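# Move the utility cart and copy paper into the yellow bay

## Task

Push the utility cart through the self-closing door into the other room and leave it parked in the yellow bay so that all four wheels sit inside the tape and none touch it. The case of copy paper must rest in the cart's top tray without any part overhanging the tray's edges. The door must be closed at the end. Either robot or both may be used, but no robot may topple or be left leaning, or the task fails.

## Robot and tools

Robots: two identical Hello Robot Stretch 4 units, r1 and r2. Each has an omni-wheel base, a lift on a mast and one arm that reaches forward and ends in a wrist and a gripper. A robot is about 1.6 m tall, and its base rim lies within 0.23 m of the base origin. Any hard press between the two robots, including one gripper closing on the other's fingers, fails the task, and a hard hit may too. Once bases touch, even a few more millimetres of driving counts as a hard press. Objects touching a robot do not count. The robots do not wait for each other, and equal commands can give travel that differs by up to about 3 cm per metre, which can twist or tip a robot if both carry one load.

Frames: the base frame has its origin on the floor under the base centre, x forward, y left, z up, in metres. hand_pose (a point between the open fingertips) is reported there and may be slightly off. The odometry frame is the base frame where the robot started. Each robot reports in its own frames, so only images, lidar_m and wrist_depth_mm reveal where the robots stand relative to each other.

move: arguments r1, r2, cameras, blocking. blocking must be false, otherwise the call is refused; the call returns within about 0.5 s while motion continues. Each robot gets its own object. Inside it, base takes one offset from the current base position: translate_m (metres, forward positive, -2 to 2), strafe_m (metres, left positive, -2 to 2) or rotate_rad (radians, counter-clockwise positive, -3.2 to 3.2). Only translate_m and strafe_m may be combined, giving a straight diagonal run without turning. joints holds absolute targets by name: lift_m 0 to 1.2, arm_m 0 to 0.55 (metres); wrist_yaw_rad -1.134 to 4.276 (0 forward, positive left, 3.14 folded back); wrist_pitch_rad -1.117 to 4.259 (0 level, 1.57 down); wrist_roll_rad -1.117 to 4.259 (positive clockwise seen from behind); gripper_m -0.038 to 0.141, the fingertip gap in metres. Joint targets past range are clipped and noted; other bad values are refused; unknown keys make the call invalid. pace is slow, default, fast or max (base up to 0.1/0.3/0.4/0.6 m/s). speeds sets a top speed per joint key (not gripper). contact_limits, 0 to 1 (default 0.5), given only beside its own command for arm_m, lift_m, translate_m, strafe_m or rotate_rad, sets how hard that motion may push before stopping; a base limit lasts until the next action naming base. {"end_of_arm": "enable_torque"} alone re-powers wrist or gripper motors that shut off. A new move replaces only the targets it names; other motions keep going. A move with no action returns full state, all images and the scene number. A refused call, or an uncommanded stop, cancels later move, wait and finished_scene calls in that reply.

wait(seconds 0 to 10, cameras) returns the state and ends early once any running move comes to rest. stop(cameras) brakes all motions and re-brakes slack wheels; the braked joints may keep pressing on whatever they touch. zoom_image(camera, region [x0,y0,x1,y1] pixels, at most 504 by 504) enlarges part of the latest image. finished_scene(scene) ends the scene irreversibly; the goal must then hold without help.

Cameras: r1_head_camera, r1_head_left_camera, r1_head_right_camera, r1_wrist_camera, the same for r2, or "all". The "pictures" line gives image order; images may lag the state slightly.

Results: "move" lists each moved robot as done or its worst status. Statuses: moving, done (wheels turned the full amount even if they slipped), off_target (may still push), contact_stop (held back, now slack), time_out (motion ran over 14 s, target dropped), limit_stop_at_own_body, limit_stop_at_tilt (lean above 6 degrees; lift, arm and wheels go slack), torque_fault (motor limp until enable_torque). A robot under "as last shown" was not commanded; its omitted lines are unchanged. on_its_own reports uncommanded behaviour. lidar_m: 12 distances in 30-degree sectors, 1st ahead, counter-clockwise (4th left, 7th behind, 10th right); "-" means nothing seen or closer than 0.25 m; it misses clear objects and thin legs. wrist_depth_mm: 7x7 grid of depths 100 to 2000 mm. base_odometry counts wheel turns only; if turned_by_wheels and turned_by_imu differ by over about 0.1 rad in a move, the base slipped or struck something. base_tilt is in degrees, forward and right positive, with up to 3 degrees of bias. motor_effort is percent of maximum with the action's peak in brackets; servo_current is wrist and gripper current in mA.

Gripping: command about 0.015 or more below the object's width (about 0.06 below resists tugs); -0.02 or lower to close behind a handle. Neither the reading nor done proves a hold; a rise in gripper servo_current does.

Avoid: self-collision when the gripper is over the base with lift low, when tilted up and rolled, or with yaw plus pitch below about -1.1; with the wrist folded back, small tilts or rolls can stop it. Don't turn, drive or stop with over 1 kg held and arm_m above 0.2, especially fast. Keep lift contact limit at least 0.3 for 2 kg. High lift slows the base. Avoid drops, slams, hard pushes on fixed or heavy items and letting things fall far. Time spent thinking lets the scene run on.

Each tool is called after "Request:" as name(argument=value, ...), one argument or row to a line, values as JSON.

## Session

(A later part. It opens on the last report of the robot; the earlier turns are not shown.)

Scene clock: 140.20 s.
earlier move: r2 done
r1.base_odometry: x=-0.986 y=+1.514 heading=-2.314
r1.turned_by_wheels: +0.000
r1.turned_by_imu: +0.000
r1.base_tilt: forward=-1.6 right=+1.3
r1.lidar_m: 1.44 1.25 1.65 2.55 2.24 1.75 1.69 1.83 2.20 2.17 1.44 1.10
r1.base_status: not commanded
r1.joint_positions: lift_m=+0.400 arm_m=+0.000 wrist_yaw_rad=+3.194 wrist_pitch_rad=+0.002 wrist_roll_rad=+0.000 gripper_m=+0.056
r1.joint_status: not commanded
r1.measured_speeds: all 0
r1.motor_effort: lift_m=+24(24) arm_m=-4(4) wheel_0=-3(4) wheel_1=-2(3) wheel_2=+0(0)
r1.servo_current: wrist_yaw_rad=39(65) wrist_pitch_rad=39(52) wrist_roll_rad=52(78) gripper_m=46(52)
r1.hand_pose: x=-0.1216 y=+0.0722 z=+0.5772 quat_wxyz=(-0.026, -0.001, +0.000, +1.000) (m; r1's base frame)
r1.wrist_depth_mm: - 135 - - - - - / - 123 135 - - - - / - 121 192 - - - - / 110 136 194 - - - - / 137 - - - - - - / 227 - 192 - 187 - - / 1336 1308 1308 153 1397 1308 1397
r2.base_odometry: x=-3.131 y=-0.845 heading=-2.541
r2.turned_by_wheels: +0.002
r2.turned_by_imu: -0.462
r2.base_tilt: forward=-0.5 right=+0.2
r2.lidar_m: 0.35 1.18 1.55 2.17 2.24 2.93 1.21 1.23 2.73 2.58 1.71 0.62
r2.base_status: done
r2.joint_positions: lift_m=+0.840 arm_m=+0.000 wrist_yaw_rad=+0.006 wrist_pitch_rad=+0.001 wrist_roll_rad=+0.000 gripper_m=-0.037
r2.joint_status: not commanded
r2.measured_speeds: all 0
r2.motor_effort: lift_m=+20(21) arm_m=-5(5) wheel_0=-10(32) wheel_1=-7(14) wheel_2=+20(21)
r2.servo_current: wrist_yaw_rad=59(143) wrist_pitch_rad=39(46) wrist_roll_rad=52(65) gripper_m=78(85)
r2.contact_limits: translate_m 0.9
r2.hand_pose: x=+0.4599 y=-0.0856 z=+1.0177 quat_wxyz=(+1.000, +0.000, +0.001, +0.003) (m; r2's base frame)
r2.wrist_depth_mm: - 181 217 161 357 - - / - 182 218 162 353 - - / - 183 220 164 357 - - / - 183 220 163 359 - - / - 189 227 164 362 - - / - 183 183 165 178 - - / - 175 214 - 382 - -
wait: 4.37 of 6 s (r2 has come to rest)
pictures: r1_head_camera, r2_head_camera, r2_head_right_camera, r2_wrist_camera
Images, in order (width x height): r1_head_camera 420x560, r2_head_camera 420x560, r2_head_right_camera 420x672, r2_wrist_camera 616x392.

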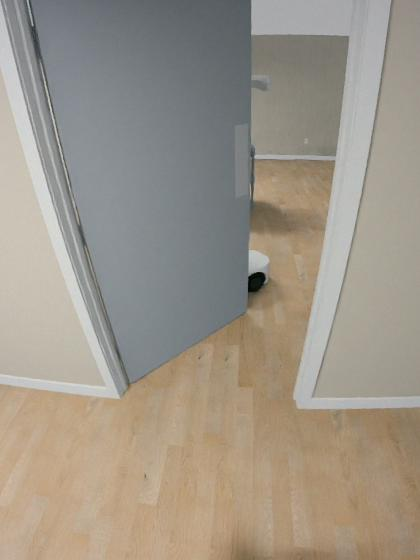

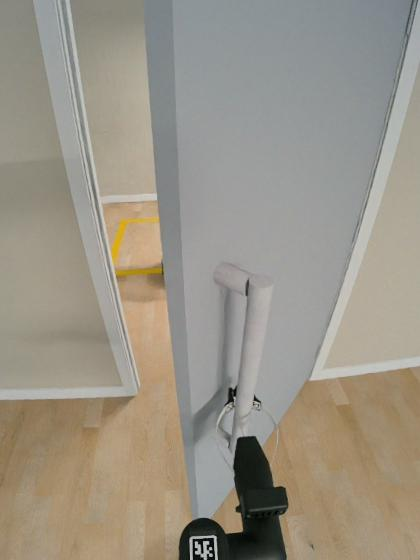

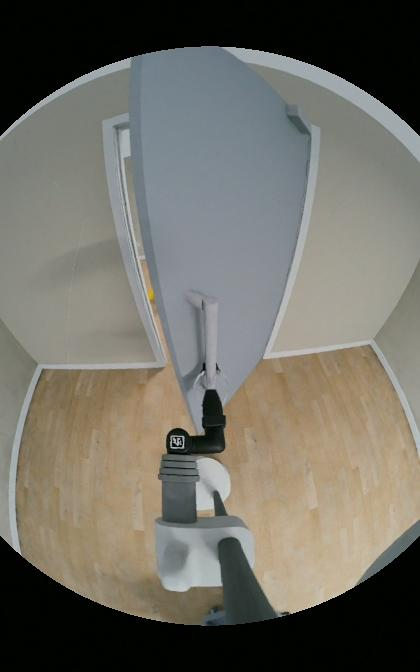

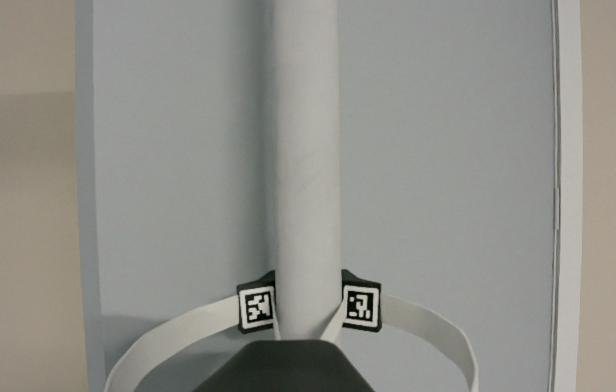

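Request:
move(
  r2={"base":{"translate_m":-0.2,"strafe_m":-0.22},"pace":"slow","contact_limits":{"translate_m":0.9}},
  blocking=false,
)

Request:
wait(
  seconds=5,
  cameras=["r2_head_camera"],
)

Request:
move(
  r2={"base":{"rotate_rad":0.4},"pace":"slow","contact_limits":{"rotate_rad":0.9}},
  blocking=false,
)

Request:
wait(
  seconds=4,
  cameras=["r2_wrist_camera","r2_head_camera","r2_head_right_camera","r1_head_camera"],
)

Scene clock: 148.37 s.
move: r2 moving
r1: as last shown
r1.lidar_m: 1.46 1.27 1.64 2.53 2.30 1.76 1.69 1.83 2.19 2.17 1.43 1.11
r1.motor_effort: lift_m=+24(24) arm_m=-4(4) wheel_0=-4(4) wheel_1=-2(2) wheel_2=+0(0)
r1.servo_current: wrist_yaw_rad=46(52) wrist_pitch_rad=46(46) wrist_roll_rad=52(59) gripper_m=46(46)
r1.wrist_depth_mm: - 135 - - - - - / - 123 135 - - - - / - 120 191 - - - - / 110 135 194 - - - - / 136 - - - - - - / 226 - 193 - 187 - - / 1308 1336 1308 153 1397 1308 1397
r2.base_odometry: x=-3.129 y=-0.833 heading=-2.540
r2.turned_by_wheels: +0.001
r2.turned_by_imu: -0.028
r2.base_tilt: forward=-0.6 right=+0.1
r2.lidar_m: 0.38 1.14 1.51 2.16 2.22 2.90 1.23 1.20 2.75 2.58 1.74 0.65
r2.base_status: translate_m moving; strafe_m moving
r2.joint_positions: lift_m=+0.840 arm_m=+0.000 wrist_yaw_rad=+0.008 wrist_pitch_rad=+0.001 wrist_roll_rad=+0.000 gripper_m=-0.037
r2.joint_status: not commanded
r2.measured_speeds: translate_m=-0.033 strafe_m=-0.037 rotate_rad=+0.003 lift_m=+0.000 arm_m=+0.000 wrist_yaw_rad=+0.005 wrist_pitch_rad=+0.000 wrist_roll_rad=+0.000
r2.motor_effort: lift_m=+20(21) arm_m=-5(6) wheel_0=+0(12) wheel_1=-14(14) wheel_2=+22(23)
r2.servo_current: wrist_yaw_rad=59(59) wrist_pitch_rad=39(46) wrist_roll_rad=46(52) gripper_m=78(85)
r2.contact_limits: translate_m 0.9
r2.hand_pose: x=+0.4601 y=-0.0852 z=+1.0177 quat_wxyz=(+1.000, +0.000, +0.001, +0.004) (m; r2's base frame)
r2.wrist_depth_mm: - 181 220 161 353 - - / 185 182 220 163 355 - - / 188 182 220 164 355 - - / - 183 222 165 355 - - / - 188 229 166 355 - - / - 183 183 166 177 - - / - - 216 - - - -
pictures: none

Scene clock: 152.47 s.
earlier move: r2 done
r1.base_odometry: x=-0.986 y=+1.514 heading=-2.314
r1.turned_by_wheels: +0.000
r1.turned_by_imu: +0.000
r1.base_tilt: forward=-1.6 right=+1.2
r1.lidar_m: 1.54 1.26 1.64 2.54 2.31 1.75 1.69 1.83 2.21 2.17 1.44 1.10
r1.base_status: not commanded
r1.joint_positions: lift_m=+0.400 arm_m=+0.000 wrist_yaw_rad=+3.194 wrist_pitch_rad=+0.002 wrist_roll_rad=+0.000 gripper_m=+0.056
r1.joint_status: not commanded
r1.measured_speeds: all 0
r1.motor_effort: lift_m=+24(24) arm_m=-4(4) wheel_0=-3(4) wheel_1=-2(3) wheel_2=+0(0)
r1.servo_current: wrist_yaw_rad=46(78) wrist_pitch_rad=46(52) wrist_roll_rad=59(65) gripper_m=46(46)
r1.hand_pose: x=-0.1216 y=+0.0722 z=+0.5772 quat_wxyz=(-0.026, -0.001, +0.000, +1.000) (m; r1's base frame)
r1.wrist_depth_mm: - 135 - - - - - / - 123 135 - - - - / - 121 192 - - - - / 110 136 195 - - - - / 137 - - - - - - / 225 - 192 - 188 - - / 1336 1336 1308 153 1397 1366 1397
r2.base_odometry: x=-3.091 y=-0.551 heading=-2.540
r2.turned_by_wheels: +0.001
r2.turned_by_imu: -0.400
r2.base_tilt: forward=-0.6 right=+0.1
r2.lidar_m: 0.31 1.21 1.20 1.73 2.20 2.32 3.29 1.15 1.70 2.61 2.56 1.64
r2.base_status: done
r2.joint_positions: lift_m=+0.840 arm_m=+0.000 wrist_yaw_rad=+0.025 wrist_pitch_rad=+0.001 wrist_roll_rad=+0.000 gripper_m=-0.037
r2.joint_status: not commanded
r2.measured_speeds: all 0
r2.on_its_own: wrist_yaw_rad is at rest, and its servo_current (156 mA) is outside its rest range (0 to 104 mA)
r2.motor_effort: lift_m=+20(21) arm_m=-4(11) wheel_0=+12(22) wheel_1=+3(27) wheel_2=+7(35)
r2.servo_current: wrist_yaw_rad=156(182) wrist_pitch_rad=26(46) wrist_roll_rad=39(59) gripper_m=72(85)
r2.contact_limits: translate_m 0.9
r2.hand_pose: x=+0.4615 y=-0.0800 z=+1.0177 quat_wxyz=(+1.000, +0.000, +0.001, +0.013) (m; r2's base frame)
r2.wrist_depth_mm: 131 176 224 159 - - - / 132 176 242 160 - - - / 132 186 241 160 - - - / 132 176 241 165 - - - / 131 176 239 162 - - - / 125 163 177 166 162 - - / 129 149 236 - - - -
wait: 4.10 of 5 s (r2 has come to rest)
pictures: r2_head_camera
Images, in order (width x height): r2_head_camera 420x560.

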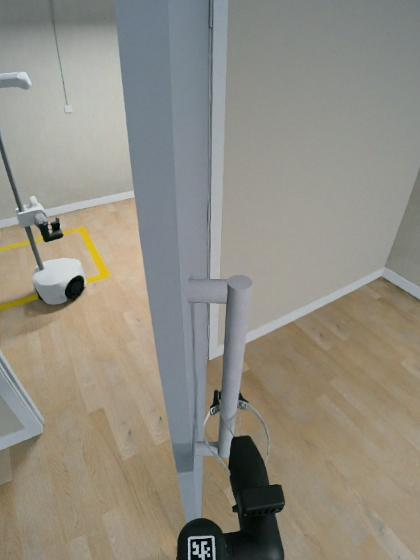

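Scene clock: 152.97 s.
move: r2 moving
r1: as last shown
r1.base_tilt: forward=-1.6 right=+1.3
r1.lidar_m: 1.50 1.27 1.67 2.54 2.28 1.75 1.69 1.83 2.15 2.16 1.42 1.11
r1.motor_effort: lift_m=+24(24) arm_m=-4(4) wheel_0=-3(4) wheel_1=-2(2) wheel_2=+0(0)
r1.servo_current: wrist_yaw_rad=52(65) wrist_pitch_rad=39(46) wrist_roll_rad=39(59) gripper_m=39(46)
r1.wrist_depth_mm: - 135 - - - - - / - 123 135 - - - - / - 121 192 - - - - / 111 136 195 - - - - / 137 - - - - - - / 227 - 193 - 187 - - / 1336 1336 1336 153 1430 1366 1366
r2.base_odometry: x=-3.090 y=-0.551 heading=-2.416
r2.turned_by_wheels: +0.124
r2.turned_by_imu: +0.121
r2.base_tilt: forward=-0.7 right=+0.1
r2.lidar_m: 0.34 1.21 1.30 2.03 2.19 2.39 1.33 1.16 3.18 2.59 2.56 1.46
r2.base_status: rotate_rad moving
r2.joint_positions: lift_m=+0.840 arm_m=+0.000 wrist_yaw_rad=+0.015 wrist_pitch_rad=+0.001 wrist_roll_rad=+0.000 gripper_m=-0.037
r2.joint_status: not commanded
r2.measured_speeds: translate_m=+0.001 strafe_m=+0.000 rotate_rad=+0.487 lift_m=+0.000 arm_m=+0.000 wrist_yaw_rad=-0.033 wrist_pitch_rad=+0.000 wrist_roll_rad=+0.000
r2.motor_effort: lift_m=+20(20) arm_m=-4(5) wheel_0=-4(13) wheel_1=-7(7) wheel_2=-8(8)
r2.servo_current: wrist_yaw_rad=85(156) wrist_pitch_rad=39(46) wrist_roll_rad=46(52) gripper_m=78(78)
r2.contact_limits: rotate_rad 0.9
r2.hand_pose: x=+0.4606 y=-0.0830 z=+1.0177 quat_wxyz=(+1.000, +0.000, +0.001, +0.008) (m; r2's base frame)
r2.wrist_depth_mm: 125 167 244 155 - - - / 130 167 229 156 - - - / 130 167 229 156 - - - / 130 167 229 157 - - - / 129 166 243 159 - - - / 124 159 182 161 175 - - / 128 156 224 - - - -
pictures: none

Scene clock: 154.37 s.
earlier move: r2 done
r1.base_odometry: x=-0.986 y=+1.514 heading=-2.314
r1.turned_by_wheels: +0.000
r1.turned_by_imu: +0.000
r1.base_tilt: forward=-1.6 right=+1.3
r1.lidar_m: 1.48 1.27 1.66 2.53 2.30 1.75 1.71 1.82 2.21 2.17 1.44 1.12
r1.base_status: not commanded
r1.joint_positions: lift_m=+0.400 arm_m=+0.000 wrist_yaw_rad=+3.194 wrist_pitch_rad=+0.002 wrist_roll_rad=+0.000 gripper_m=+0.056
r1.joint_status: not commanded
r1.measured_speeds: all 0
r1.motor_effort: lift_m=+24(24) arm_m=-4(4) wheel_0=-3(4) wheel_1=-2(2) wheel_2=+0(0)
r1.servo_current: wrist_yaw_rad=46(65) wrist_pitch_rad=46(52) wrist_roll_rad=46(59) gripper_m=39(46)
r1.hand_pose: x=-0.1216 y=+0.0722 z=+0.5772 quat_wxyz=(-0.026, -0.001, +0.000, +1.000) (m; r1's base frame)
r1.wrist_depth_mm: - 135 - - - - - / - 123 135 - - - - / - 121 192 - - - - / 110 136 193 - - - - / 137 - - - - - - / 226 - 192 - 188 - - / 1308 1308 1336 153 1336 1336 1430
r2.base_odometry: x=-3.091 y=-0.551 heading=-2.139
r2.turned_by_wheels: +0.276
r2.turned_by_imu: +0.196
r2.base_tilt: forward=-0.6 right=+0.1
r2.lidar_m: 0.37 1.18 1.45 2.17 2.19 2.70 1.24 1.18 2.85 2.57 1.97 0.79
r2.base_status: done
r2.joint_positions: lift_m=+0.840 arm_m=+0.000 wrist_yaw_rad=+0.011 wrist_pitch_rad=+0.001 wrist_roll_rad=+0.000 gripper_m=-0.037
r2.joint_status: not commanded
r2.measured_speeds: all 0
r2.motor_effort: lift_m=+20(20) arm_m=-6(6) wheel_0=-1(15) wheel_1=-3(11) wheel_2=+12(12)
r2.servo_current: wrist_yaw_rad=59(156) wrist_pitch_rad=46(46) wrist_roll_rad=52(59) gripper_m=85(85)
r2.contact_limits: rotate_rad 0.9
r2.hand_pose: x=+0.4604 y=-0.0843 z=+1.0177 quat_wxyz=(+1.000, +0.000, +0.001, +0.005) (m; r2's base frame)
r2.wrist_depth_mm: 158 177 224 161 397 - - / 158 179 224 162 394 - - / 161 178 224 163 394 - - / 159 179 224 163 399 - - / 165 179 233 165 394 - - / 162 173 185 166 178 - - / 167 167 216 - - - -
wait: 1.40 of 4 s (r2 has come to rest)
pictures: r1_head_camera, r2_head_camera, r2_head_right_camera, r2_wrist_camera
Images, in order (width x height): r1_head_camera 420x560, r2_head_camera 420x560, r2_head_right_camera 420x672, r2_wrist_camera 616x392.

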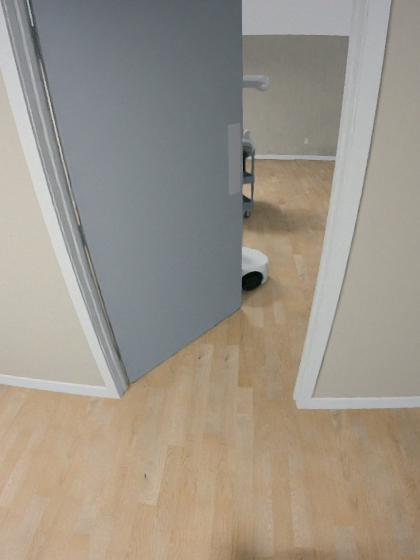

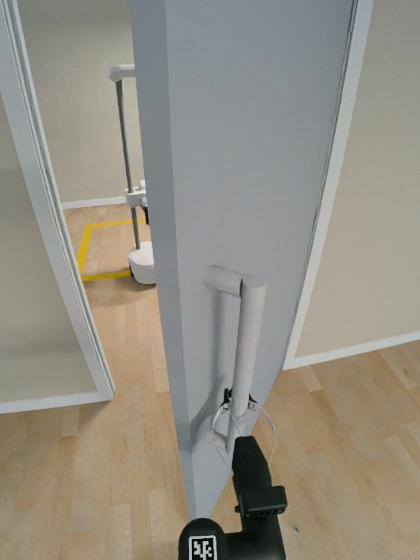

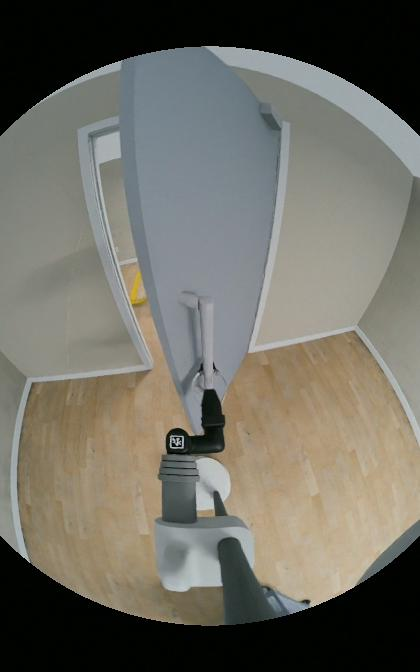

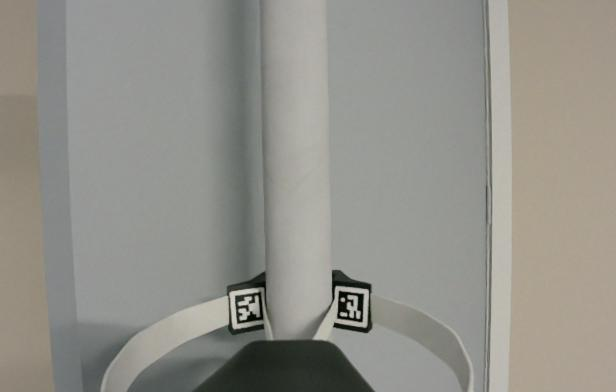

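Request:
move(
  r2={"base":{"strafe_m":-0.15},"pace":"slow","contact_limits":{"strafe_m":0.9}},
  blocking=false,
)

Request:
wait(
  seconds=3,
)

Request:
move(
  r2={"base":{"rotate_rad":0.35},"pace":"slow","contact_limits":{"rotate_rad":0.9}},
  blocking=false,
)

Request:
wait(
  seconds=3,
)

Request:
move(
  r2={"base":{"strafe_m":-0.15},"pace":"slow","contact_limits":{"strafe_m":0.9}},
  blocking=false,
)

Request:
wait(
  seconds=3,
  cameras=["r2_head_camera"],
)

Request:
move(
  r2={"base":{"rotate_rad":0.35},"pace":"slow","contact_limits":{"rotate_rad":0.9}},
  blocking=false,
)

Request:
wait(
  seconds=3,
  cameras=["r2_head_camera","r1_head_camera","r2_wrist_camera"],
)

Scene clock: 176.97 s.
move: r2 moving
r1: as last shown
r1.lidar_m: 1.46 1.29 1.61 2.53 2.29 1.76 1.71 1.83 2.20 2.15 1.44 1.11
r1.servo_current: wrist_yaw_rad=46(65) wrist_pitch_rad=46(46) wrist_roll_rad=39(65) gripper_m=46(46)
r1.wrist_depth_mm: - 135 - - - - - / - 123 135 - - - - / - 121 192 - - - - / 110 135 195 - - - - / 136 - - - - - - / 226 - 193 - 188 - - / 1308 1308 1308 153 1366 1336 1397
r2.base_odometry: x=-3.103 y=-0.544 heading=-2.138
r2.turned_by_wheels: +0.001
r2.turned_by_imu: +0.002
r2.base_tilt: forward=-0.6 right=+0.0
r2.lidar_m: 0.38 1.18 1.43 2.19 2.23 2.75 1.22 1.16 2.82 2.52 2.01 0.81
r2.base_status: strafe_m moving
r2.joint_positions: lift_m=+0.840 arm_m=+0.000 wrist_yaw_rad=+0.013 wrist_pitch_rad=+0.001 wrist_roll_rad=+0.000 gripper_m=-0.037
r2.joint_status: not commanded
r2.measured_speeds: translate_m=+0.000 strafe_m=-0.056 rotate_rad=+0.002 lift_m=+0.000 arm_m=+0.000 wrist_yaw_rad=+0.018 wrist_pitch_rad=+0.000 wrist_roll_rad=+0.000
r2.motor_effort: lift_m=+20(20) arm_m=-6(6) wheel_0=+11(13) wheel_1=-9(12) wheel_2=+11(12)
r2.servo_current: wrist_yaw_rad=72(78) wrist_pitch_rad=39(39) wrist_roll_rad=46(52) gripper_m=72(85)
r2.contact_limits: strafe_m 0.9
r2.hand_pose: x=+0.4605 y=-0.0836 z=+1.0177 quat_wxyz=(+1.000, +0.000, +0.001, +0.007) (m; r2's base frame)
r2.wrist_depth_mm: 161 181 229 160 399 - - / 162 182 221 162 397 - - / 163 188 222 163 377 - - / 164 183 222 163 399 - - / 162 183 229 165 399 - - / 163 178 183 166 173 - - / 163 172 214 - - - -
pictures: none

Scene clock: 179.13 s.
earlier move: r2 done
r1.base_odometry: x=-0.986 y=+1.514 heading=-2.314
r1.turned_by_wheels: +0.000
r1.turned_by_imu: +0.000
r1.base_tilt: forward=-1.6 right=+1.3
r1.lidar_m: 1.51 1.27 1.66 2.54 2.30 1.73 1.68 1.82 2.18 2.17 1.44 1.12
r1.base_status: not commanded
r1.joint_positions: lift_m=+0.400 arm_m=+0.000 wrist_yaw_rad=+3.194 wrist_pitch_rad=+0.002 wrist_roll_rad=+0.000 gripper_m=+0.056
r1.joint_status: not commanded
r1.measured_speeds: all 0
r1.motor_effort: lift_m=+24(24) arm_m=-4(4) wheel_0=-3(4) wheel_1=-2(3) wheel_2=+0(0)
r1.servo_current: wrist_yaw_rad=59(65) wrist_pitch_rad=39(52) wrist_roll_rad=46(65) gripper_m=39(52)
r1.hand_pose: x=-0.1216 y=+0.0722 z=+0.5772 quat_wxyz=(-0.026, -0.001, +0.000, +1.000) (m; r1's base frame)
r1.wrist_depth_mm: - 135 - - - - - / - 123 135 - - - - / - 121 191 - - - - / 110 135 193 - - - - / 137 - - - - - - / 225 - 192 - 187 - - / 1308 1336 1336 153 1366 1366 1430
r2.base_odometry: x=-3.217 y=-0.471 heading=-2.137
r2.turned_by_wheels: +0.001
r2.turned_by_imu: +0.079
r2.base_tilt: forward=-0.7 right=+0.0
r2.lidar_m: 0.36 1.23 1.58 2.29 2.35 3.05 1.13 1.28 2.65 2.44 1.84 0.85
r2.base_status: done
r2.joint_positions: lift_m=+0.840 arm_m=+0.000 wrist_yaw_rad=+0.023 wrist_pitch_rad=+0.001 wrist_roll_rad=+0.000 gripper_m=-0.037
r2.joint_status: not commanded
r2.measured_speeds: all 0
r2.on_its_own: wrist_yaw_rad is at rest, and its servo_current (143 mA) is outside its rest range (0 to 104 mA)
r2.motor_effort: lift_m=+20(20) arm_m=+4(6) wheel_0=+21(33) wheel_1=+3(12) wheel_2=+7(12)
r2.servo_current: wrist_yaw_rad=143(143) wrist_pitch_rad=46(46) wrist_roll_rad=39(59) gripper_m=78(85)
r2.contact_limits: strafe_m 0.9
r2.hand_pose: x=+0.4612 y=-0.0808 z=+1.0177 quat_wxyz=(+1.000, +0.000, +0.001, +0.011) (m; r2's base frame)
r2.wrist_depth_mm: 165 193 149 325 394 - - / 165 199 150 324 394 - - / 166 194 150 324 392 - - / 167 195 151 325 397 - - / 166 195 151 325 394 - - / 170 175 154 182 166 - - / 158 194 219 - 123 - -
wait: 2.17 of 3 s (r2 has come to rest)
pictures: none

Scene clock: 179.63 s.
move: r2 moving
r1: as last shown
r1.lidar_m: 1.49 1.28 1.67 2.54 2.29 1.74 1.70 1.84 2.22 2.16 1.46 1.10
r1.servo_current: wrist_yaw_rad=26(65) wrist_pitch_rad=39(52) wrist_roll_rad=46(72) gripper_m=46(46)
r1.wrist_depth_mm: - 135 - - - - - / - 123 135 - - - - / - 121 191 - - - - / 110 136 194 - - - - / 137 - - - - - - / 225 - 193 - 187 - - / 1308 1336 1336 153 1366 1366 1430
r2.base_odometry: x=-3.217 y=-0.471 heading=-2.013
r2.turned_by_wheels: +0.124
r2.turned_by_imu: +0.120
r2.base_tilt: forward=-0.7 right=+0.0
r2.lidar_m: 0.36 1.26 1.76 2.30 2.42 3.41 1.13 3.40 2.52 2.44 1.60 0.68
r2.base_status: rotate_rad moving
r2.joint_positions: lift_m=+0.840 arm_m=+0.000 wrist_yaw_rad=+0.022 wrist_pitch_rad=+0.001 wrist_roll_rad=+0.000 gripper_m=-0.037
r2.joint_status: not commanded
r2.measured_speeds: translate_m=+0.001 strafe_m=+0.000 rotate_rad=+0.471 lift_m=+0.000 arm_m=+0.000 wrist_yaw_rad=-0.021 wrist_pitch_rad=+0.000 wrist_roll_rad=+0.000
r2.motor_effort: lift_m=+20(20) arm_m=+4(4) wheel_0=+4(20) wheel_1=-6(6) wheel_2=-3(8)
r2.servo_current: wrist_yaw_rad=137(143) wrist_pitch_rad=39(46) wrist_roll_rad=39(52) gripper_m=85(85)
r2.contact_limits: rotate_rad 0.9
r2.hand_pose: x=+0.4611 y=-0.0810 z=+1.0177 quat_wxyz=(+1.000, +0.000, +0.001, +0.011) (m; r2's base frame)
r2.wrist_depth_mm: 166 187 207 158 355 - - / 167 187 213 290 353 - - / 167 189 208 159 355 - - / 167 189 215 159 355 - - / 170 189 214 160 357 - - / 172 180 178 159 164 - - / - 176 214 - - - -
pictures: none

Scene clock: 180.80 s.
earlier move: r2 done
r1.base_odometry: x=-0.986 y=+1.514 heading=-2.314
r1.turned_by_wheels: +0.000
r1.turned_by_imu: +0.000
r1.base_tilt: forward=-1.6 right=+1.3
r1.lidar_m: 1.46 1.28 1.66 2.56 2.29 1.74 1.68 1.81 2.20 2.14 1.46 1.11
r1.base_status: not commanded
r1.joint_positions: lift_m=+0.400 arm_m=+0.000 wrist_yaw_rad=+3.194 wrist_pitch_rad=+0.002 wrist_roll_rad=+0.000 gripper_m=+0.056
r1.joint_status: not commanded
r1.measured_speeds: all 0
r1.motor_effort: lift_m=+24(24) arm_m=-4(4) wheel_0=-3(4) wheel_1=-2(3) wheel_2=+0(0)
r1.servo_current: wrist_yaw_rad=52(65) wrist_pitch_rad=46(52) wrist_roll_rad=65(72) gripper_m=39(52)
r1.hand_pose: x=-0.1216 y=+0.0722 z=+0.5772 quat_wxyz=(-0.026, -0.001, +0.000, +1.000) (m; r1's base frame)
r1.wrist_depth_mm: - 135 - - - - - / - 123 135 - - - - / - 121 191 - - - - / 111 135 194 - - - - / 137 - - - - - - / 226 - 192 - 187 - - / 1308 1308 1308 153 1366 1336 1397
r2.base_odometry: x=-3.217 y=-0.471 heading=-1.787
r2.turned_by_wheels: +0.226
r2.turned_by_imu: +0.060
r2.base_tilt: forward=-0.5 right=+0.1
r2.lidar_m: 0.40 1.24 1.88 2.25 2.41 3.63 1.16 3.25 2.54 2.49 1.52 0.41
r2.base_status: done
r2.joint_positions: lift_m=+0.840 arm_m=+0.000 wrist_yaw_rad=+0.002 wrist_pitch_rad=+0.001 wrist_roll_rad=+0.000 gripper_m=-0.037
r2.joint_status: not commanded
r2.measured_speeds: all 0
r2.motor_effort: lift_m=+20(20) arm_m=-6(6) wheel_0=-13(27) wheel_1=-5(8) wheel_2=+8(8)
r2.servo_current: wrist_yaw_rad=52(143) wrist_pitch_rad=33(46) wrist_roll_rad=52(52) gripper_m=85(85)
r2.contact_limits: rotate_rad 0.9
r2.hand_pose: x=+0.4596 y=-0.0869 z=+1.0177 quat_wxyz=(+1.000, +0.000, +0.001, +0.001) (m; r2's base frame)
r2.wrist_depth_mm: - 189 216 162 330 389 - / - 189 216 163 330 387 - / - 193 218 164 332 392 - / - 195 218 164 332 392 - / - 195 224 166 334 394 - / - 191 183 165 178 - - / - 141 209 - 353 384 -
wait: 1.17 of 3 s (r2 has come to rest)
pictures: none

Scene clock: 181.30 s.
move: r2 moving
r1: as last shown
r1.lidar_m: 1.44 1.26 1.66 2.52 2.28 1.75 1.69 1.85 2.20 2.17 1.45 1.12
r1.motor_effort: lift_m=+24(24) arm_m=-4(4) wheel_0=-3(4) wheel_1=-2(2) wheel_2=+0(0)
r1.servo_current: wrist_yaw_rad=59(59) wrist_pitch_rad=39(46) wrist_roll_rad=39(72) gripper_m=46(46)
r1.wrist_depth_mm: - 135 - - - - - / - 123 135 - - - - / - 121 191 - - - - / 111 136 194 - - - - / 137 - - - - - - / 226 - 191 - 187 - - / 1308 1336 1366 153 1397 1336 1430
r2.base_odometry: x=-3.231 y=-0.469 heading=-1.787
r2.turned_by_wheels: +0.001
r2.turned_by_imu: -0.028
r2.base_tilt: forward=-0.6 right=+0.0
r2.lidar_m: 0.40 1.22 1.80 2.23 2.38 3.43 1.16 3.32 2.55 2.49 1.55 0.60
r2.base_status: strafe_m moving
r2.joint_positions: lift_m=+0.840 arm_m=+0.000 wrist_yaw_rad=+0.007 wrist_pitch_rad=+0.001 wrist_roll_rad=+0.000 gripper_m=-0.037
r2.joint_status: not commanded
r2.measured_speeds: translate_m=+0.000 strafe_m=-0.057 rotate_rad=+0.001 lift_m=+0.000 arm_m=+0.000 wrist_yaw_rad=+0.000 wrist_pitch_rad=+0.000 wrist_roll_rad=+0.000
r2.motor_effort: lift_m=+20(20) arm_m=-6(6) wheel_0=+5(10) wheel_1=-8(20) wheel_2=+10(12)
r2.servo_current: wrist_yaw_rad=59(59) wrist_pitch_rad=39(46) wrist_roll_rad=46(52) gripper_m=72(85)
r2.contact_limits: strafe_m 0.9
r2.hand_pose: x=+0.4600 y=-0.0854 z=+1.0177 quat_wxyz=(+1.000, +0.000, +0.001, +0.004) (m; r2's base frame)
r2.wrist_depth_mm: - 189 221 160 332 - - / - 193 221 162 334 404 - / - 190 223 162 334 389 - / - 190 223 163 336 - - / - 195 224 165 336 - - / - 191 186 166 178 - - / - 151 215 - 353 - -
pictures: none

Scene clock: 184.30 s.
earlier move: r2 moving
r1.base_odometry: x=-0.986 y=+1.514 heading=-2.314
r1.turned_by_wheels: +0.000
r1.turned_by_imu: +0.000
r1.base_tilt: forward=-1.6 right=+1.3
r1.lidar_m: 1.44 1.26 1.68 2.54 2.33 1.74 1.69 1.81 2.21 2.16 1.44 1.12
r1.base_status: not commanded
r1.joint_positions: lift_m=+0.400 arm_m=+0.000 wrist_yaw_rad=+3.194 wrist_pitch_rad=+0.002 wrist_roll_rad=+0.000 gripper_m=+0.056
r1.joint_status: not commanded
r1.measured_speeds: all 0
r1.motor_effort: lift_m=+24(24) arm_m=-4(4) wheel_0=-3(4) wheel_1=-2(3) wheel_2=+0(0)
r1.servo_current: wrist_yaw_rad=65(72) wrist_pitch_rad=52(52) wrist_roll_rad=52(72) gripper_m=46(46)
r1.hand_pose: x=-0.1216 y=+0.0722 z=+0.5772 quat_wxyz=(-0.026, -0.001, +0.000, +1.000) (m; r1's base frame)
r1.wrist_depth_mm: - 135 - - - - - / - 123 135 - - - - / - 121 191 - - - - / 111 135 194 - - - - / 137 - - - - - - / 226 - 193 - 187 - - / 1336 1336 1336 153 1397 1366 1397
r2.base_odometry: x=-3.364 y=-0.440 heading=-1.785
r2.turned_by_wheels: +0.001
r2.turned_by_imu: +0.324
r2.base_tilt: forward=-0.6 right=+0.0
r2.lidar_m: 0.39 1.35 2.35 2.36 3.00 1.25 1.44 2.61 2.41 1.74 1.05 0.52
r2.base_status: strafe_m moving
r2.joint_positions: lift_m=+0.840 arm_m=+0.000 wrist_yaw_rad=+0.033 wrist_pitch_rad=+0.001 wrist_roll_rad=+0.000 gripper_m=-0.037
r2.joint_status: not commanded
r2.measured_speeds: translate_m=+0.001 strafe_m=-0.004 rotate_rad=+0.003 lift_m=+0.000 arm_m=+0.000 wrist_yaw_rad=+0.000 wrist_pitch_rad=+0.000 wrist_roll_rad=+0.000
r2.motor_effort: lift_m=+20(20) arm_m=-4(6) wheel_0=+11(35) wheel_1=+1(20) wheel_2=+11(18)
r2.servo_current: wrist_yaw_rad=234(247) wrist_pitch_rad=39(46) wrist_roll_rad=46(59) gripper_m=85(85)
r2.contact_limits: strafe_m 0.9
r2.hand_pose: x=+0.4621 y=-0.0779 z=+1.0177 quat_wxyz=(+1.000, +0.000, +0.001, +0.016) (m; r2's base frame)
r2.wrist_depth_mm: - 222 226 242 255 270 286 / - 223 228 246 257 272 286 / - 224 229 246 257 273 286 / - 224 230 246 258 274 287 / - 226 229 204 260 276 289 / - 166 172 180 258 276 291 / - 154 234 - 260 285 296
wait: 3.00 s; no rest
pictures: r2_head_camera
Images, in order (width x height): r2_head_camera 420x560.

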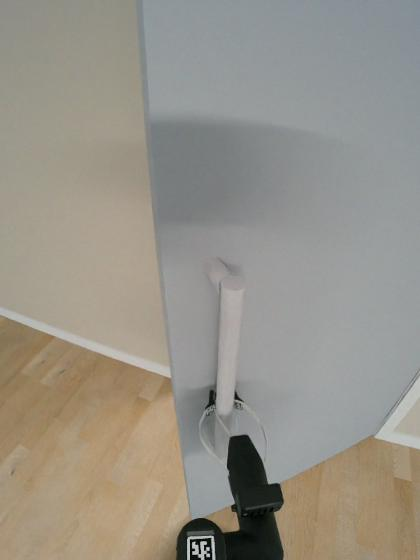

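Scene clock: 184.80 s.
earlier move: r2 done
move: r2 moving
r1: as last shown
r1.lidar_m: 1.41 1.27 1.64 2.55 2.30 1.73 1.70 1.83 2.21 2.16 1.43 1.12
r1.servo_current: wrist_yaw_rad=52(59) wrist_pitch_rad=33(52) wrist_roll_rad=52(65) gripper_m=46(46)
r1.wrist_depth_mm: - 135 - - - - - / - 123 135 - - - - / - 121 191 - - - - / 111 135 194 - - - - / 137 - - - - - - / 226 - 192 - 187 - - / 1336 1366 1308 153 1397 1336 1397
r2.base_odometry: x=-3.364 y=-0.440 heading=-1.662
r2.turned_by_wheels: +0.123
r2.turned_by_imu: +0.122
r2.base_tilt: forward=-0.6 right=+0.1
r2.lidar_m: 0.41 1.53 2.34 2.45 3.37 1.21 3.46 2.51 2.40 1.51 0.81 0.41
r2.base_status: rotate_rad moving
r2.joint_positions: lift_m=+0.840 arm_m=+0.000 wrist_yaw_rad=+0.006 wrist_pitch_rad=+0.001 wrist_roll_rad=+0.000 gripper_m=-0.037
r2.joint_status: not commanded
r2.measured_speeds: translate_m=+0.000 strafe_m=-0.001 rotate_rad=+0.480 lift_m=+0.000 arm_m=+0.000 wrist_yaw_rad=-0.135 wrist_pitch_rad=+0.000 wrist_roll_rad=+0.000
r2.motor_effort: lift_m=+20(20) arm_m=-4(4) wheel_0=-9(14) wheel_1=-10(10) wheel_2=-2(10)
r2.servo_current: wrist_yaw_rad=46(247) wrist_pitch_rad=39(46) wrist_roll_rad=46(46) gripper_m=85(85)
r2.contact_limits: rotate_rad 0.9
r2.hand_pose: x=+0.4599 y=-0.0857 z=+1.0177 quat_wxyz=(+1.000, +0.000, +0.001, +0.003) (m; r2's base frame)
r2.wrist_depth_mm: - - 231 163 251 262 271 / 1863 - 233 162 252 263 272 / 1863 - 235 165 253 264 273 / 1921 - 236 163 254 266 276 / 1863 - 237 167 255 266 278 / 1921 - 183 166 179 271 278 / - - 237 - 262 267 281
pictures: none

Scene clock: 186.50 s.
earlier move: r2 done
r1.base_odometry: x=-0.986 y=+1.514 heading=-2.314
r1.turned_by_wheels: +0.000
r1.turned_by_imu: +0.000
r1.base_tilt: forward=-1.6 right=+1.2
r1.lidar_m: 1.42 1.26 1.66 2.52 2.27 1.74 1.70 1.83 2.19 2.15 1.44 1.11
r1.base_status: not commanded
r1.joint_positions: lift_m=+0.400 arm_m=+0.000 wrist_yaw_rad=+3.194 wrist_pitch_rad=+0.002 wrist_roll_rad=+0.000 gripper_m=+0.056
r1.joint_status: not commanded
r1.measured_speeds: all 0
r1.motor_effort: lift_m=+24(24) arm_m=-4(4) wheel_0=-3(4) wheel_1=-2(3) wheel_2=+0(0)
r1.servo_current: wrist_yaw_rad=59(65) wrist_pitch_rad=39(52) wrist_roll_rad=72(72) gripper_m=39(46)
r1.hand_pose: x=-0.1216 y=+0.0722 z=+0.5772 quat_wxyz=(-0.026, -0.001, +0.000, +1.000) (m; r1's base frame)
r1.wrist_depth_mm: - 135 - - - - - / - 123 135 - - - - / - 121 191 - - - - / 110 135 194 - - - - / 137 - - - - - - / 226 - 192 - 187 - - / 1336 1308 1308 153 1366 1366 1397
r2.base_odometry: x=-3.364 y=-0.440 heading=-1.437
r2.turned_by_wheels: +0.225
r2.turned_by_imu: +0.081
r2.base_tilt: forward=-0.6 right=+0.1
r2.lidar_m: 0.42 1.64 2.30 2.51 1.49 1.27 3.21 2.46 2.42 1.38 0.68 0.39
r2.base_status: done
r2.joint_positions: lift_m=+0.840 arm_m=+0.000 wrist_yaw_rad=-0.024 wrist_pitch_rad=+0.001 wrist_roll_rad=+0.000 gripper_m=-0.037
r2.joint_status: not commanded
r2.measured_speeds: all 0
r2.on_its_own: wrist_yaw_rad is at rest, and its servo_current (150 mA) is outside its rest range (0 to 104 mA)
r2.motor_effort: lift_m=+20(20) arm_m=-5(5) wheel_0=-17(34) wheel_1=-4(17) wheel_2=-3(15)
r2.servo_current: wrist_yaw_rad=150(247) wrist_pitch_rad=39(46) wrist_roll_rad=46(59) gripper_m=72(91)
r2.contact_limits: rotate_rad 0.9
r2.hand_pose: x=+0.4571 y=-0.0944 z=+1.0177 quat_wxyz=(+1.000, +0.000, +0.001, -0.012) (m; r2's base frame)
r2.wrist_depth_mm: - - 232 160 243 249 254 / 1921 - 234 162 246 251 256 / 1863 - 234 163 246 252 257 / 1863 - 236 163 248 254 257 / 1808 - 237 165 249 254 260 / 1921 - 237 166 177 257 262 / - 116 238 - 253 254 264
wait: 1.70 of 3 s (r2 has come to rest)
pictures: r1_head_camera, r2_head_camera, r2_wrist_camera
Images, in order (width x height): r1_head_camera 420x560, r2_head_camera 420x560, r2_wrist_camera 616x392.

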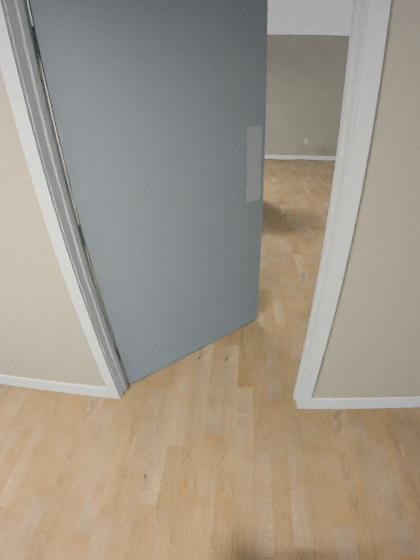

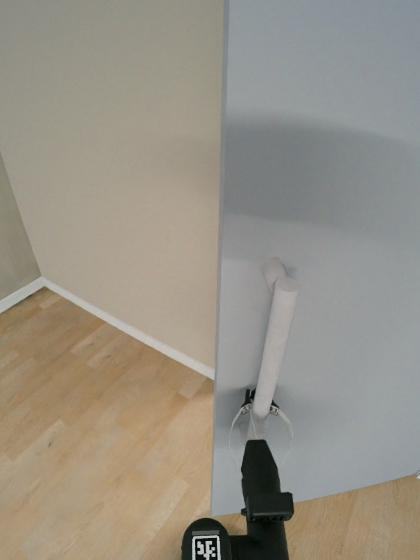

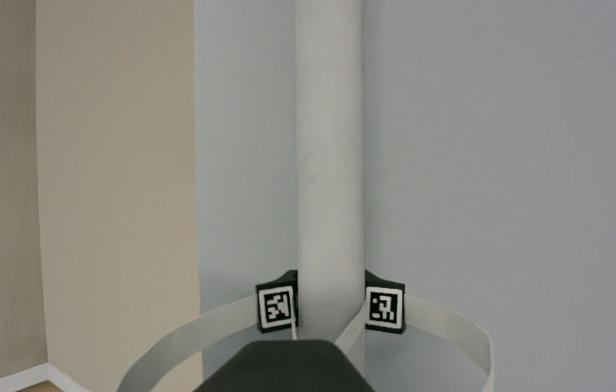

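Request:
move(
  r2={"base":{"translate_m":-0.2,"strafe_m":-0.15},"pace":"slow","contact_limits":{"translate_m":0.9}},
  blocking=false,
)

Request:
wait(
  seconds=4,
)

Request:
move(
  r2={"base":{"rotate_rad":0.25},"pace":"slow","contact_limits":{"rotate_rad":0.9}},
  blocking=false,
)

Request:
wait(
  seconds=3,
)

Request:
move(
  r2={"base":{"translate_m":-0.2,"strafe_m":-0.15},"pace":"slow","contact_limits":{"translate_m":0.9}},
  blocking=false,
)

Request:
wait(
  seconds=4,
  cameras=["r2_head_camera","r1_head_camera","r2_wrist_camera"],
)

Scene clock: 194.77 s.
move: r2 moving
r1: as last shown
r1.base_tilt: forward=-1.6 right=+1.3
r1.lidar_m: 1.43 1.27 1.65 2.54 2.31 1.74 1.71 1.82 2.19 2.17 1.45 1.12
r1.motor_effort: lift_m=+24(24) arm_m=-4(4) wheel_0=-3(4) wheel_1=-2(2) wheel_2=+0(0)
r1.servo_current: wrist_yaw_rad=52(65) wrist_pitch_rad=39(46) wrist_roll_rad=65(65) gripper_m=39(46)
r1.wrist_depth_mm: - 135 - - - - - / - 123 135 - - - - / - 121 192 - - - - / 110 136 194 - - - - / 136 - - - - - - / 226 - 192 - 187 - - / 1308 1308 1336 154 1366 1366 1397
r2.base_odometry: x=-3.374 y=-0.430 heading=-1.438
r2.turned_by_wheels: -0.001
r2.turned_by_imu: -0.015
r2.base_tilt: forward=-0.6 right=+0.1
r2.lidar_m: 0.40 1.64 2.35 2.48 3.59 1.27 3.25 2.47 2.41 1.37 0.76 0.42
r2.base_status: translate_m moving; strafe_m moving
r2.joint_positions: lift_m=+0.840 arm_m=+0.000 wrist_yaw_rad=-0.022 wrist_pitch_rad=+0.001 wrist_roll_rad=+0.000 gripper_m=-0.037
r2.joint_status: not commanded
r2.measured_speeds: translate_m=-0.042 strafe_m=-0.030 rotate_rad=-0.003 lift_m=+0.000 arm_m=+0.000 wrist_yaw_rad=+0.034 wrist_pitch_rad=+0.000 wrist_roll_rad=+0.000
r2.motor_effort: lift_m=+20(20) arm_m=-4(5) wheel_0=-12(16) wheel_1=-11(12) wheel_2=+12(12)
r2.servo_current: wrist_yaw_rad=124(163) wrist_pitch_rad=39(46) wrist_roll_rad=46(52) gripper_m=78(85)
r2.contact_limits: translate_m 0.9
r2.hand_pose: x=+0.4574 y=-0.0936 z=+1.0177 quat_wxyz=(+1.000, +0.000, +0.001, -0.011) (m; r2's base frame)
r2.wrist_depth_mm: - - 233 163 245 253 257 / 1863 - 234 163 246 253 259 / 1921 - 235 163 248 255 260 / 1921 - 236 165 249 256 262 / 1863 - 237 165 251 257 265 / 1921 - 181 165 178 258 265 / - - 239 - 254 257 267
pictures: none

Scene clock: 198.63 s.
earlier move: r2 done
r1.base_odometry: x=-0.986 y=+1.514 heading=-2.314
r1.turned_by_wheels: +0.000
r1.turned_by_imu: +0.000
r1.base_tilt: forward=-1.6 right=+1.3
r1.lidar_m: 1.47 1.29 1.63 2.53 2.28 1.73 1.71 1.83 2.19 2.14 1.47 1.11
r1.base_status: not commanded
r1.joint_positions: lift_m=+0.400 arm_m=+0.000 wrist_yaw_rad=+3.194 wrist_pitch_rad=+0.002 wrist_roll_rad=+0.000 gripper_m=+0.056
r1.joint_status: not commanded
r1.measured_speeds: all 0
r1.motor_effort: lift_m=+24(24) arm_m=-4(4) wheel_0=-3(4) wheel_1=-2(3) wheel_2=+0(0)
r1.servo_current: wrist_yaw_rad=59(65) wrist_pitch_rad=39(52) wrist_roll_rad=46(72) gripper_m=39(46)
r1.hand_pose: x=-0.1216 y=+0.0722 z=+0.5772 quat_wxyz=(-0.026, -0.001, +0.000, +1.000) (m; r1's base frame)
r1.wrist_depth_mm: - 135 - - - - - / - 123 135 - - - - / - 121 191 - - - - / 110 136 194 - - - - / 137 - - - - - - / 225 - 191 - 187 - - / 1336 1336 1336 153 1397 1308 1397
r2.base_odometry: x=-3.540 y=-0.262 heading=-1.435
r2.turned_by_wheels: +0.003
r2.turned_by_imu: +0.115
r2.base_tilt: forward=-0.6 right=+0.1
r2.lidar_m: 0.37 1.98 2.52 2.85 1.24 1.24 2.70 2.23 2.18 1.33 0.77 0.51
r2.base_status: done
r2.joint_positions: lift_m=+0.840 arm_m=+0.000 wrist_yaw_rad=+0.029 wrist_pitch_rad=+0.001 wrist_roll_rad=+0.000 gripper_m=-0.037
r2.joint_status: not commanded
r2.measured_speeds: translate_m=+0.000 strafe_m=-0.001 rotate_rad=-0.001 lift_m=+0.000 arm_m=+0.000 wrist_yaw_rad=+0.000 wrist_pitch_rad=+0.000 wrist_roll_rad=+0.000
r2.on_its_own: wrist_yaw_rad is at rest, and its servo_current (208 mA) is outside its rest range (0 to 104 mA)
r2.motor_effort: lift_m=+20(20) arm_m=-4(5) wheel_0=+12(28) wheel_1=+2(15) wheel_2=+14(26)
r2.servo_current: wrist_yaw_rad=208(208) wrist_pitch_rad=46(46) wrist_roll_rad=39(65) gripper_m=72(85)
r2.contact_limits: translate_m 0.9
r2.hand_pose: x=+0.4618 y=-0.0789 z=+1.0177 quat_wxyz=(+1.000, +0.000, +0.001, +0.015) (m; r2's base frame)
r2.wrist_depth_mm: - - 236 238 240 241 - / - - 237 240 241 244 245 / - - 239 242 243 244 247 / - - 240 242 244 245 248 / - - 241 204 245 248 249 / - - 177 167 246 249 250 / - 242 243 - 248 250 252
wait: 3.87 of 4 s (r2 has come to rest)
pictures: none

Scene clock: 199.13 s.
move: r2 moving
r1: as last shown
r1.base_tilt: forward=-1.6 right=+1.2
r1.lidar_m: 1.47 1.26 1.64 2.55 2.31 1.73 1.69 1.85 2.18 2.16 1.45 1.11
r1.motor_effort: lift_m=+24(24) arm_m=-4(4) wheel_0=-3(4) wheel_1=-2(2) wheel_2=+0(0)
r1.servo_current: wrist_yaw_rad=39(65) wrist_pitch_rad=39(52) wrist_roll_rad=46(59) gripper_m=46(46)
r1.wrist_depth_mm: - 135 - - - - - / - 124 135 - - - - / - 121 192 - - - - / 111 136 195 - - - - / 137 - - - - - - / 225 - 192 - 188 - - / 1308 1308 1308 154 1366 1336 1397
r2.base_odometry: x=-3.540 y=-0.262 heading=-1.313
r2.turned_by_wheels: +0.122
r2.turned_by_imu: +0.119
r2.base_tilt: forward=-0.6 right=+0.1
r2.lidar_m: 0.40 2.41 2.55 3.01 1.24 1.56 2.51 2.19 2.05 1.25 0.66 0.41
r2.base_status: rotate_rad moving
r2.joint_positions: lift_m=+0.840 arm_m=+0.000 wrist_yaw_rad=+0.001 wrist_pitch_rad=+0.001 wrist_roll_rad=+0.000 gripper_m=-0.037
r2.joint_status: not commanded
r2.measured_speeds: translate_m=-0.001 strafe_m=+0.001 rotate_rad=+0.470 lift_m=+0.000 arm_m=+0.000 wrist_yaw_rad=-0.118 wrist_pitch_rad=+0.000 wrist_roll_rad=+0.000
r2.motor_effort: lift_m=+20(20) arm_m=-4(4) wheel_0=-11(11) wheel_1=-11(11) wheel_2=-3(12)
r2.servo_current: wrist_yaw_rad=46(215) wrist_pitch_rad=39(46) wrist_roll_rad=33(59) gripper_m=85(85)
r2.contact_limits: rotate_rad 0.9
r2.hand_pose: x=+0.4594 y=-0.0870 z=+1.0177 quat_wxyz=(+1.000, +0.000, +0.001, +0.001) (m; r2's base frame)
r2.wrist_depth_mm: - - 240 160 239 239 238 / - - 242 162 242 241 240 / - - 243 164 242 243 242 / - - 243 164 244 244 243 / - - 245 166 245 246 245 / - - 184 166 178 246 246 / - - 248 - 248 247 247
pictures: none

Scene clock: 200.37 s.
earlier move: r2 done
r1.base_odometry: x=-0.986 y=+1.514 heading=-2.314
r1.turned_by_wheels: +0.000
r1.turned_by_imu: +0.000
r1.base_tilt: forward=-1.6 right=+1.3
r1.lidar_m: 1.48 1.28 1.66 2.54 2.32 1.74 1.69 1.84 2.21 2.16 1.45 1.12
r1.base_status: not commanded
r1.joint_positions: lift_m=+0.400 arm_m=+0.000 wrist_yaw_rad=+3.194 wrist_pitch_rad=+0.002 wrist_roll_rad=+0.000 gripper_m=+0.056
r1.joint_status: not commanded
r1.measured_speeds: all 0
r1.motor_effort: lift_m=+24(24) arm_m=-4(4) wheel_0=-3(4) wheel_1=-2(3) wheel_2=+0(0)
r1.servo_current: wrist_yaw_rad=59(72) wrist_pitch_rad=33(52) wrist_roll_rad=59(59) gripper_m=39(46)
r1.hand_pose: x=-0.1216 y=+0.0722 z=+0.5772 quat_wxyz=(-0.026, -0.001, +0.000, +1.000) (m; r1's base frame)
r1.wrist_depth_mm: - 135 - - - - - / - 123 135 - - - - / - 121 191 - - - - / 110 136 194 - - - - / 137 - - - - - - / 225 - 192 - 187 - - / 1308 1336 1308 153 1366 1308 1397
r2.base_odometry: x=-3.540 y=-0.262 heading=-1.187
r2.turned_by_wheels: +0.126
r2.turned_by_imu: +0.069
r2.base_tilt: forward=-0.7 right=+0.1
r2.lidar_m: 0.41 2.54 2.58 3.20 1.23 3.80 2.41 2.19 1.85 1.19 0.62 0.40
r2.base_status: done
r2.joint_positions: lift_m=+0.840 arm_m=+0.000 wrist_yaw_rad=-0.024 wrist_pitch_rad=+0.001 wrist_roll_rad=+0.000 gripper_m=-0.037
r2.joint_status: not commanded
r2.measured_speeds: all 0
r2.on_its_own: wrist_yaw_rad is at rest, and its servo_current (156 mA) is outside its rest range (0 to 104 mA)
r2.motor_effort: lift_m=+20(20) arm_m=-4(5) wheel_0=-16(26) wheel_1=-4(11) wheel_2=-3(16)
r2.servo_current: wrist_yaw_rad=156(215) wrist_pitch_rad=46(46) wrist_roll_rad=52(59) gripper_m=78(85)
r2.contact_limits: rotate_rad 0.9
r2.hand_pose: x=+0.4572 y=-0.0942 z=+1.0177 quat_wxyz=(+1.000, +0.000, +0.001, -0.012) (m; r2's base frame)
r2.wrist_depth_mm: - - 241 159 233 232 230 / - - 241 166 236 233 231 / - - 245 161 236 234 232 / - - 245 163 238 235 234 / - - 247 164 238 237 235 / - - 246 165 176 238 236 / - - 250 - 241 240 237
wait: 1.23 of 3 s (r2 has come to rest)
pictures: none

Scene clock: 200.87 s.
move: r2 moving
r1: as last shown
r1.base_tilt: forward=-1.6 right=+1.2
r1.lidar_m: 1.46 1.27 1.64 2.53 2.31 1.74 1.69 1.84 2.21 2.17 1.42 1.13
r1.motor_effort: lift_m=+24(24) arm_m=-4(4) wheel_0=-3(3) wheel_1=-2(2) wheel_2=+0(0)
r1.servo_current: wrist_yaw_rad=52(59) wrist_pitch_rad=46(46) wrist_roll_rad=52(59) gripper_m=39(46)
r1.wrist_depth_mm: - 135 - - - - - / - 123 135 - - - - / - 121 191 - - - - / 110 136 194 - - - - / 137 - - - - - - / 225 - 191 - 188 - - / 1308 1308 1336 153 1397 1336 1397
r2.base_odometry: x=-3.551 y=-0.256 heading=-1.187
r2.turned_by_wheels: +0.000
r2.turned_by_imu: +0.000
r2.base_tilt: forward=-0.6 right=+0.1
r2.lidar_m: 0.39 2.56 2.56 3.22 1.23 3.79 2.39 2.19 1.81 1.18 0.63 0.41
r2.base_status: translate_m moving; strafe_m moving
r2.joint_positions: lift_m=+0.840 arm_m=+0.000 wrist_yaw_rad=-0.019 wrist_pitch_rad=+0.001 wrist_roll_rad=+0.000 gripper_m=-0.037
r2.joint_status: not commanded
r2.measured_speeds: translate_m=-0.043 strafe_m=-0.032 rotate_rad=+0.000 lift_m=+0.000 arm_m=+0.000 wrist_yaw_rad=+0.038 wrist_pitch_rad=+0.000 wrist_roll_rad=+0.000
r2.motor_effort: lift_m=+20(20) arm_m=-4(5) wheel_0=-8(16) wheel_1=-11(12) wheel_2=+11(11)
r2.servo_current: wrist_yaw_rad=117(156) wrist_pitch_rad=39(46) wrist_roll_rad=46(52) gripper_m=78(85)
r2.contact_limits: translate_m 0.9
r2.hand_pose: x=+0.4576 y=-0.0930 z=+1.0177 quat_wxyz=(+1.000, +0.000, +0.001, -0.010) (m; r2's base frame)
r2.wrist_depth_mm: - - 242 162 235 232 229 / - - 244 163 236 233 230 / - - 244 163 237 235 232 / - - 247 165 240 236 233 / - - 248 165 239 236 233 / - - 247 165 180 238 236 / - - 249 - 243 238 237
pictures: none

Scene clock: 204.30 s.
earlier move: r2 done
r1.base_odometry: x=-0.986 y=+1.514 heading=-2.314
r1.turned_by_wheels: +0.000
r1.turned_by_imu: +0.000
r1.base_tilt: forward=-1.6 right=+1.2
r1.lidar_m: 1.49 1.26 1.65 2.53 2.27 1.75 1.68 1.84 2.21 2.16 1.43 1.10
r1.base_status: not commanded
r1.joint_positions: lift_m=+0.400 arm_m=+0.000 wrist_yaw_rad=+3.194 wrist_pitch_rad=+0.002 wrist_roll_rad=+0.000 gripper_m=+0.056
r1.joint_status: not commanded
r1.measured_speeds: all 0
r1.motor_effort: lift_m=+24(24) arm_m=-4(4) wheel_0=-3(4) wheel_1=-2(3) wheel_2=+0(0)
r1.servo_current: wrist_yaw_rad=39(72) wrist_pitch_rad=46(52) wrist_roll_rad=39(65) gripper_m=39(52)
r1.hand_pose: x=-0.1216 y=+0.0722 z=+0.5772 quat_wxyz=(-0.026, -0.001, +0.000, +1.000) (m; r1's base frame)
r1.wrist_depth_mm: - 135 - - - - - / - 123 135 - - - - / - 121 191 - - - - / 110 136 194 - - - - / 137 - - - - - - / 225 - 192 - 188 - - / 1366 1308 1308 153 1397 1336 1397
r2.base_odometry: x=-3.754 y=-0.134 heading=-1.185
r2.turned_by_wheels: +0.003
r2.turned_by_imu: +0.194
r2.base_tilt: forward=-0.7 right=+0.0
r2.lidar_m: 0.39 2.73 2.90 1.31 1.32 2.78 2.09 2.02 1.39 1.04 0.61 0.47
r2.base_status: done
r2.joint_positions: lift_m=+0.840 arm_m=+0.000 wrist_yaw_rad=+0.030 wrist_pitch_rad=+0.001 wrist_roll_rad=+0.000 gripper_m=-0.037
r2.joint_status: not commanded
r2.measured_speeds: translate_m=+0.001 strafe_m=+0.000 rotate_rad=+0.002 lift_m=+0.000 arm_m=+0.000 wrist_yaw_rad=+0.000 wrist_pitch_rad=+0.000 wrist_roll_rad=+0.000
r2.on_its_own: wrist_yaw_rad is at rest, and its servo_current (202 mA) is outside its rest range (0 to 104 mA)
r2.motor_effort: lift_m=+20(20) arm_m=-5(5) wheel_0=+12(28) wheel_1=+0(12) wheel_2=+15(30)
r2.servo_current: wrist_yaw_rad=202(215) wrist_pitch_rad=39(46) wrist_roll_rad=52(65) gripper_m=85(85)
r2.contact_limits: translate_m 0.9
r2.hand_pose: x=+0.4618 y=-0.0788 z=+1.0177 quat_wxyz=(+1.000, +0.000, +0.001, +0.015) (m; r2's base frame)
r2.wrist_depth_mm: - - 252 164 223 211 202 / - - 255 232 224 212 - / - - 256 234 225 212 204 / - - 258 177 228 214 206 / - - 258 174 229 216 206 / - - 177 167 224 217 208 / - - 1863 - 229 214 208
wait: 3.43 of 4 s (r2 has come to rest)
pictures: r1_head_camera, r2_head_camera, r2_wrist_camera
Images, in order (width x height): r1_head_camera 420x560, r2_head_camera 420x560, r2_wrist_camera 616x392.

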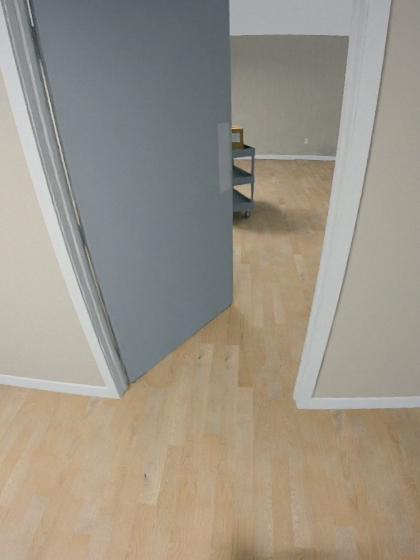

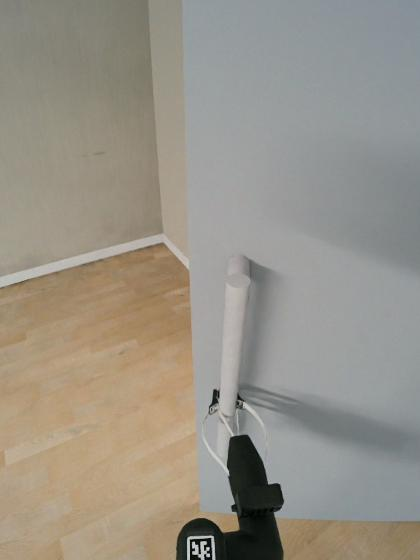

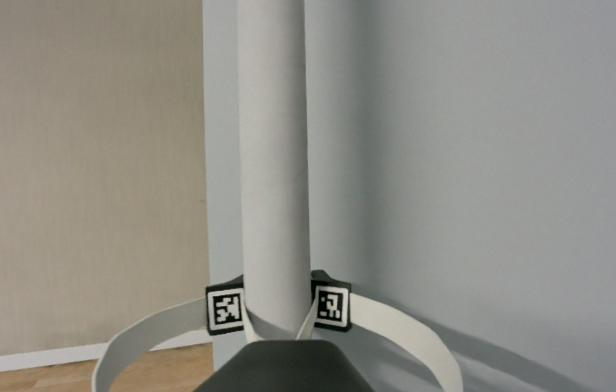

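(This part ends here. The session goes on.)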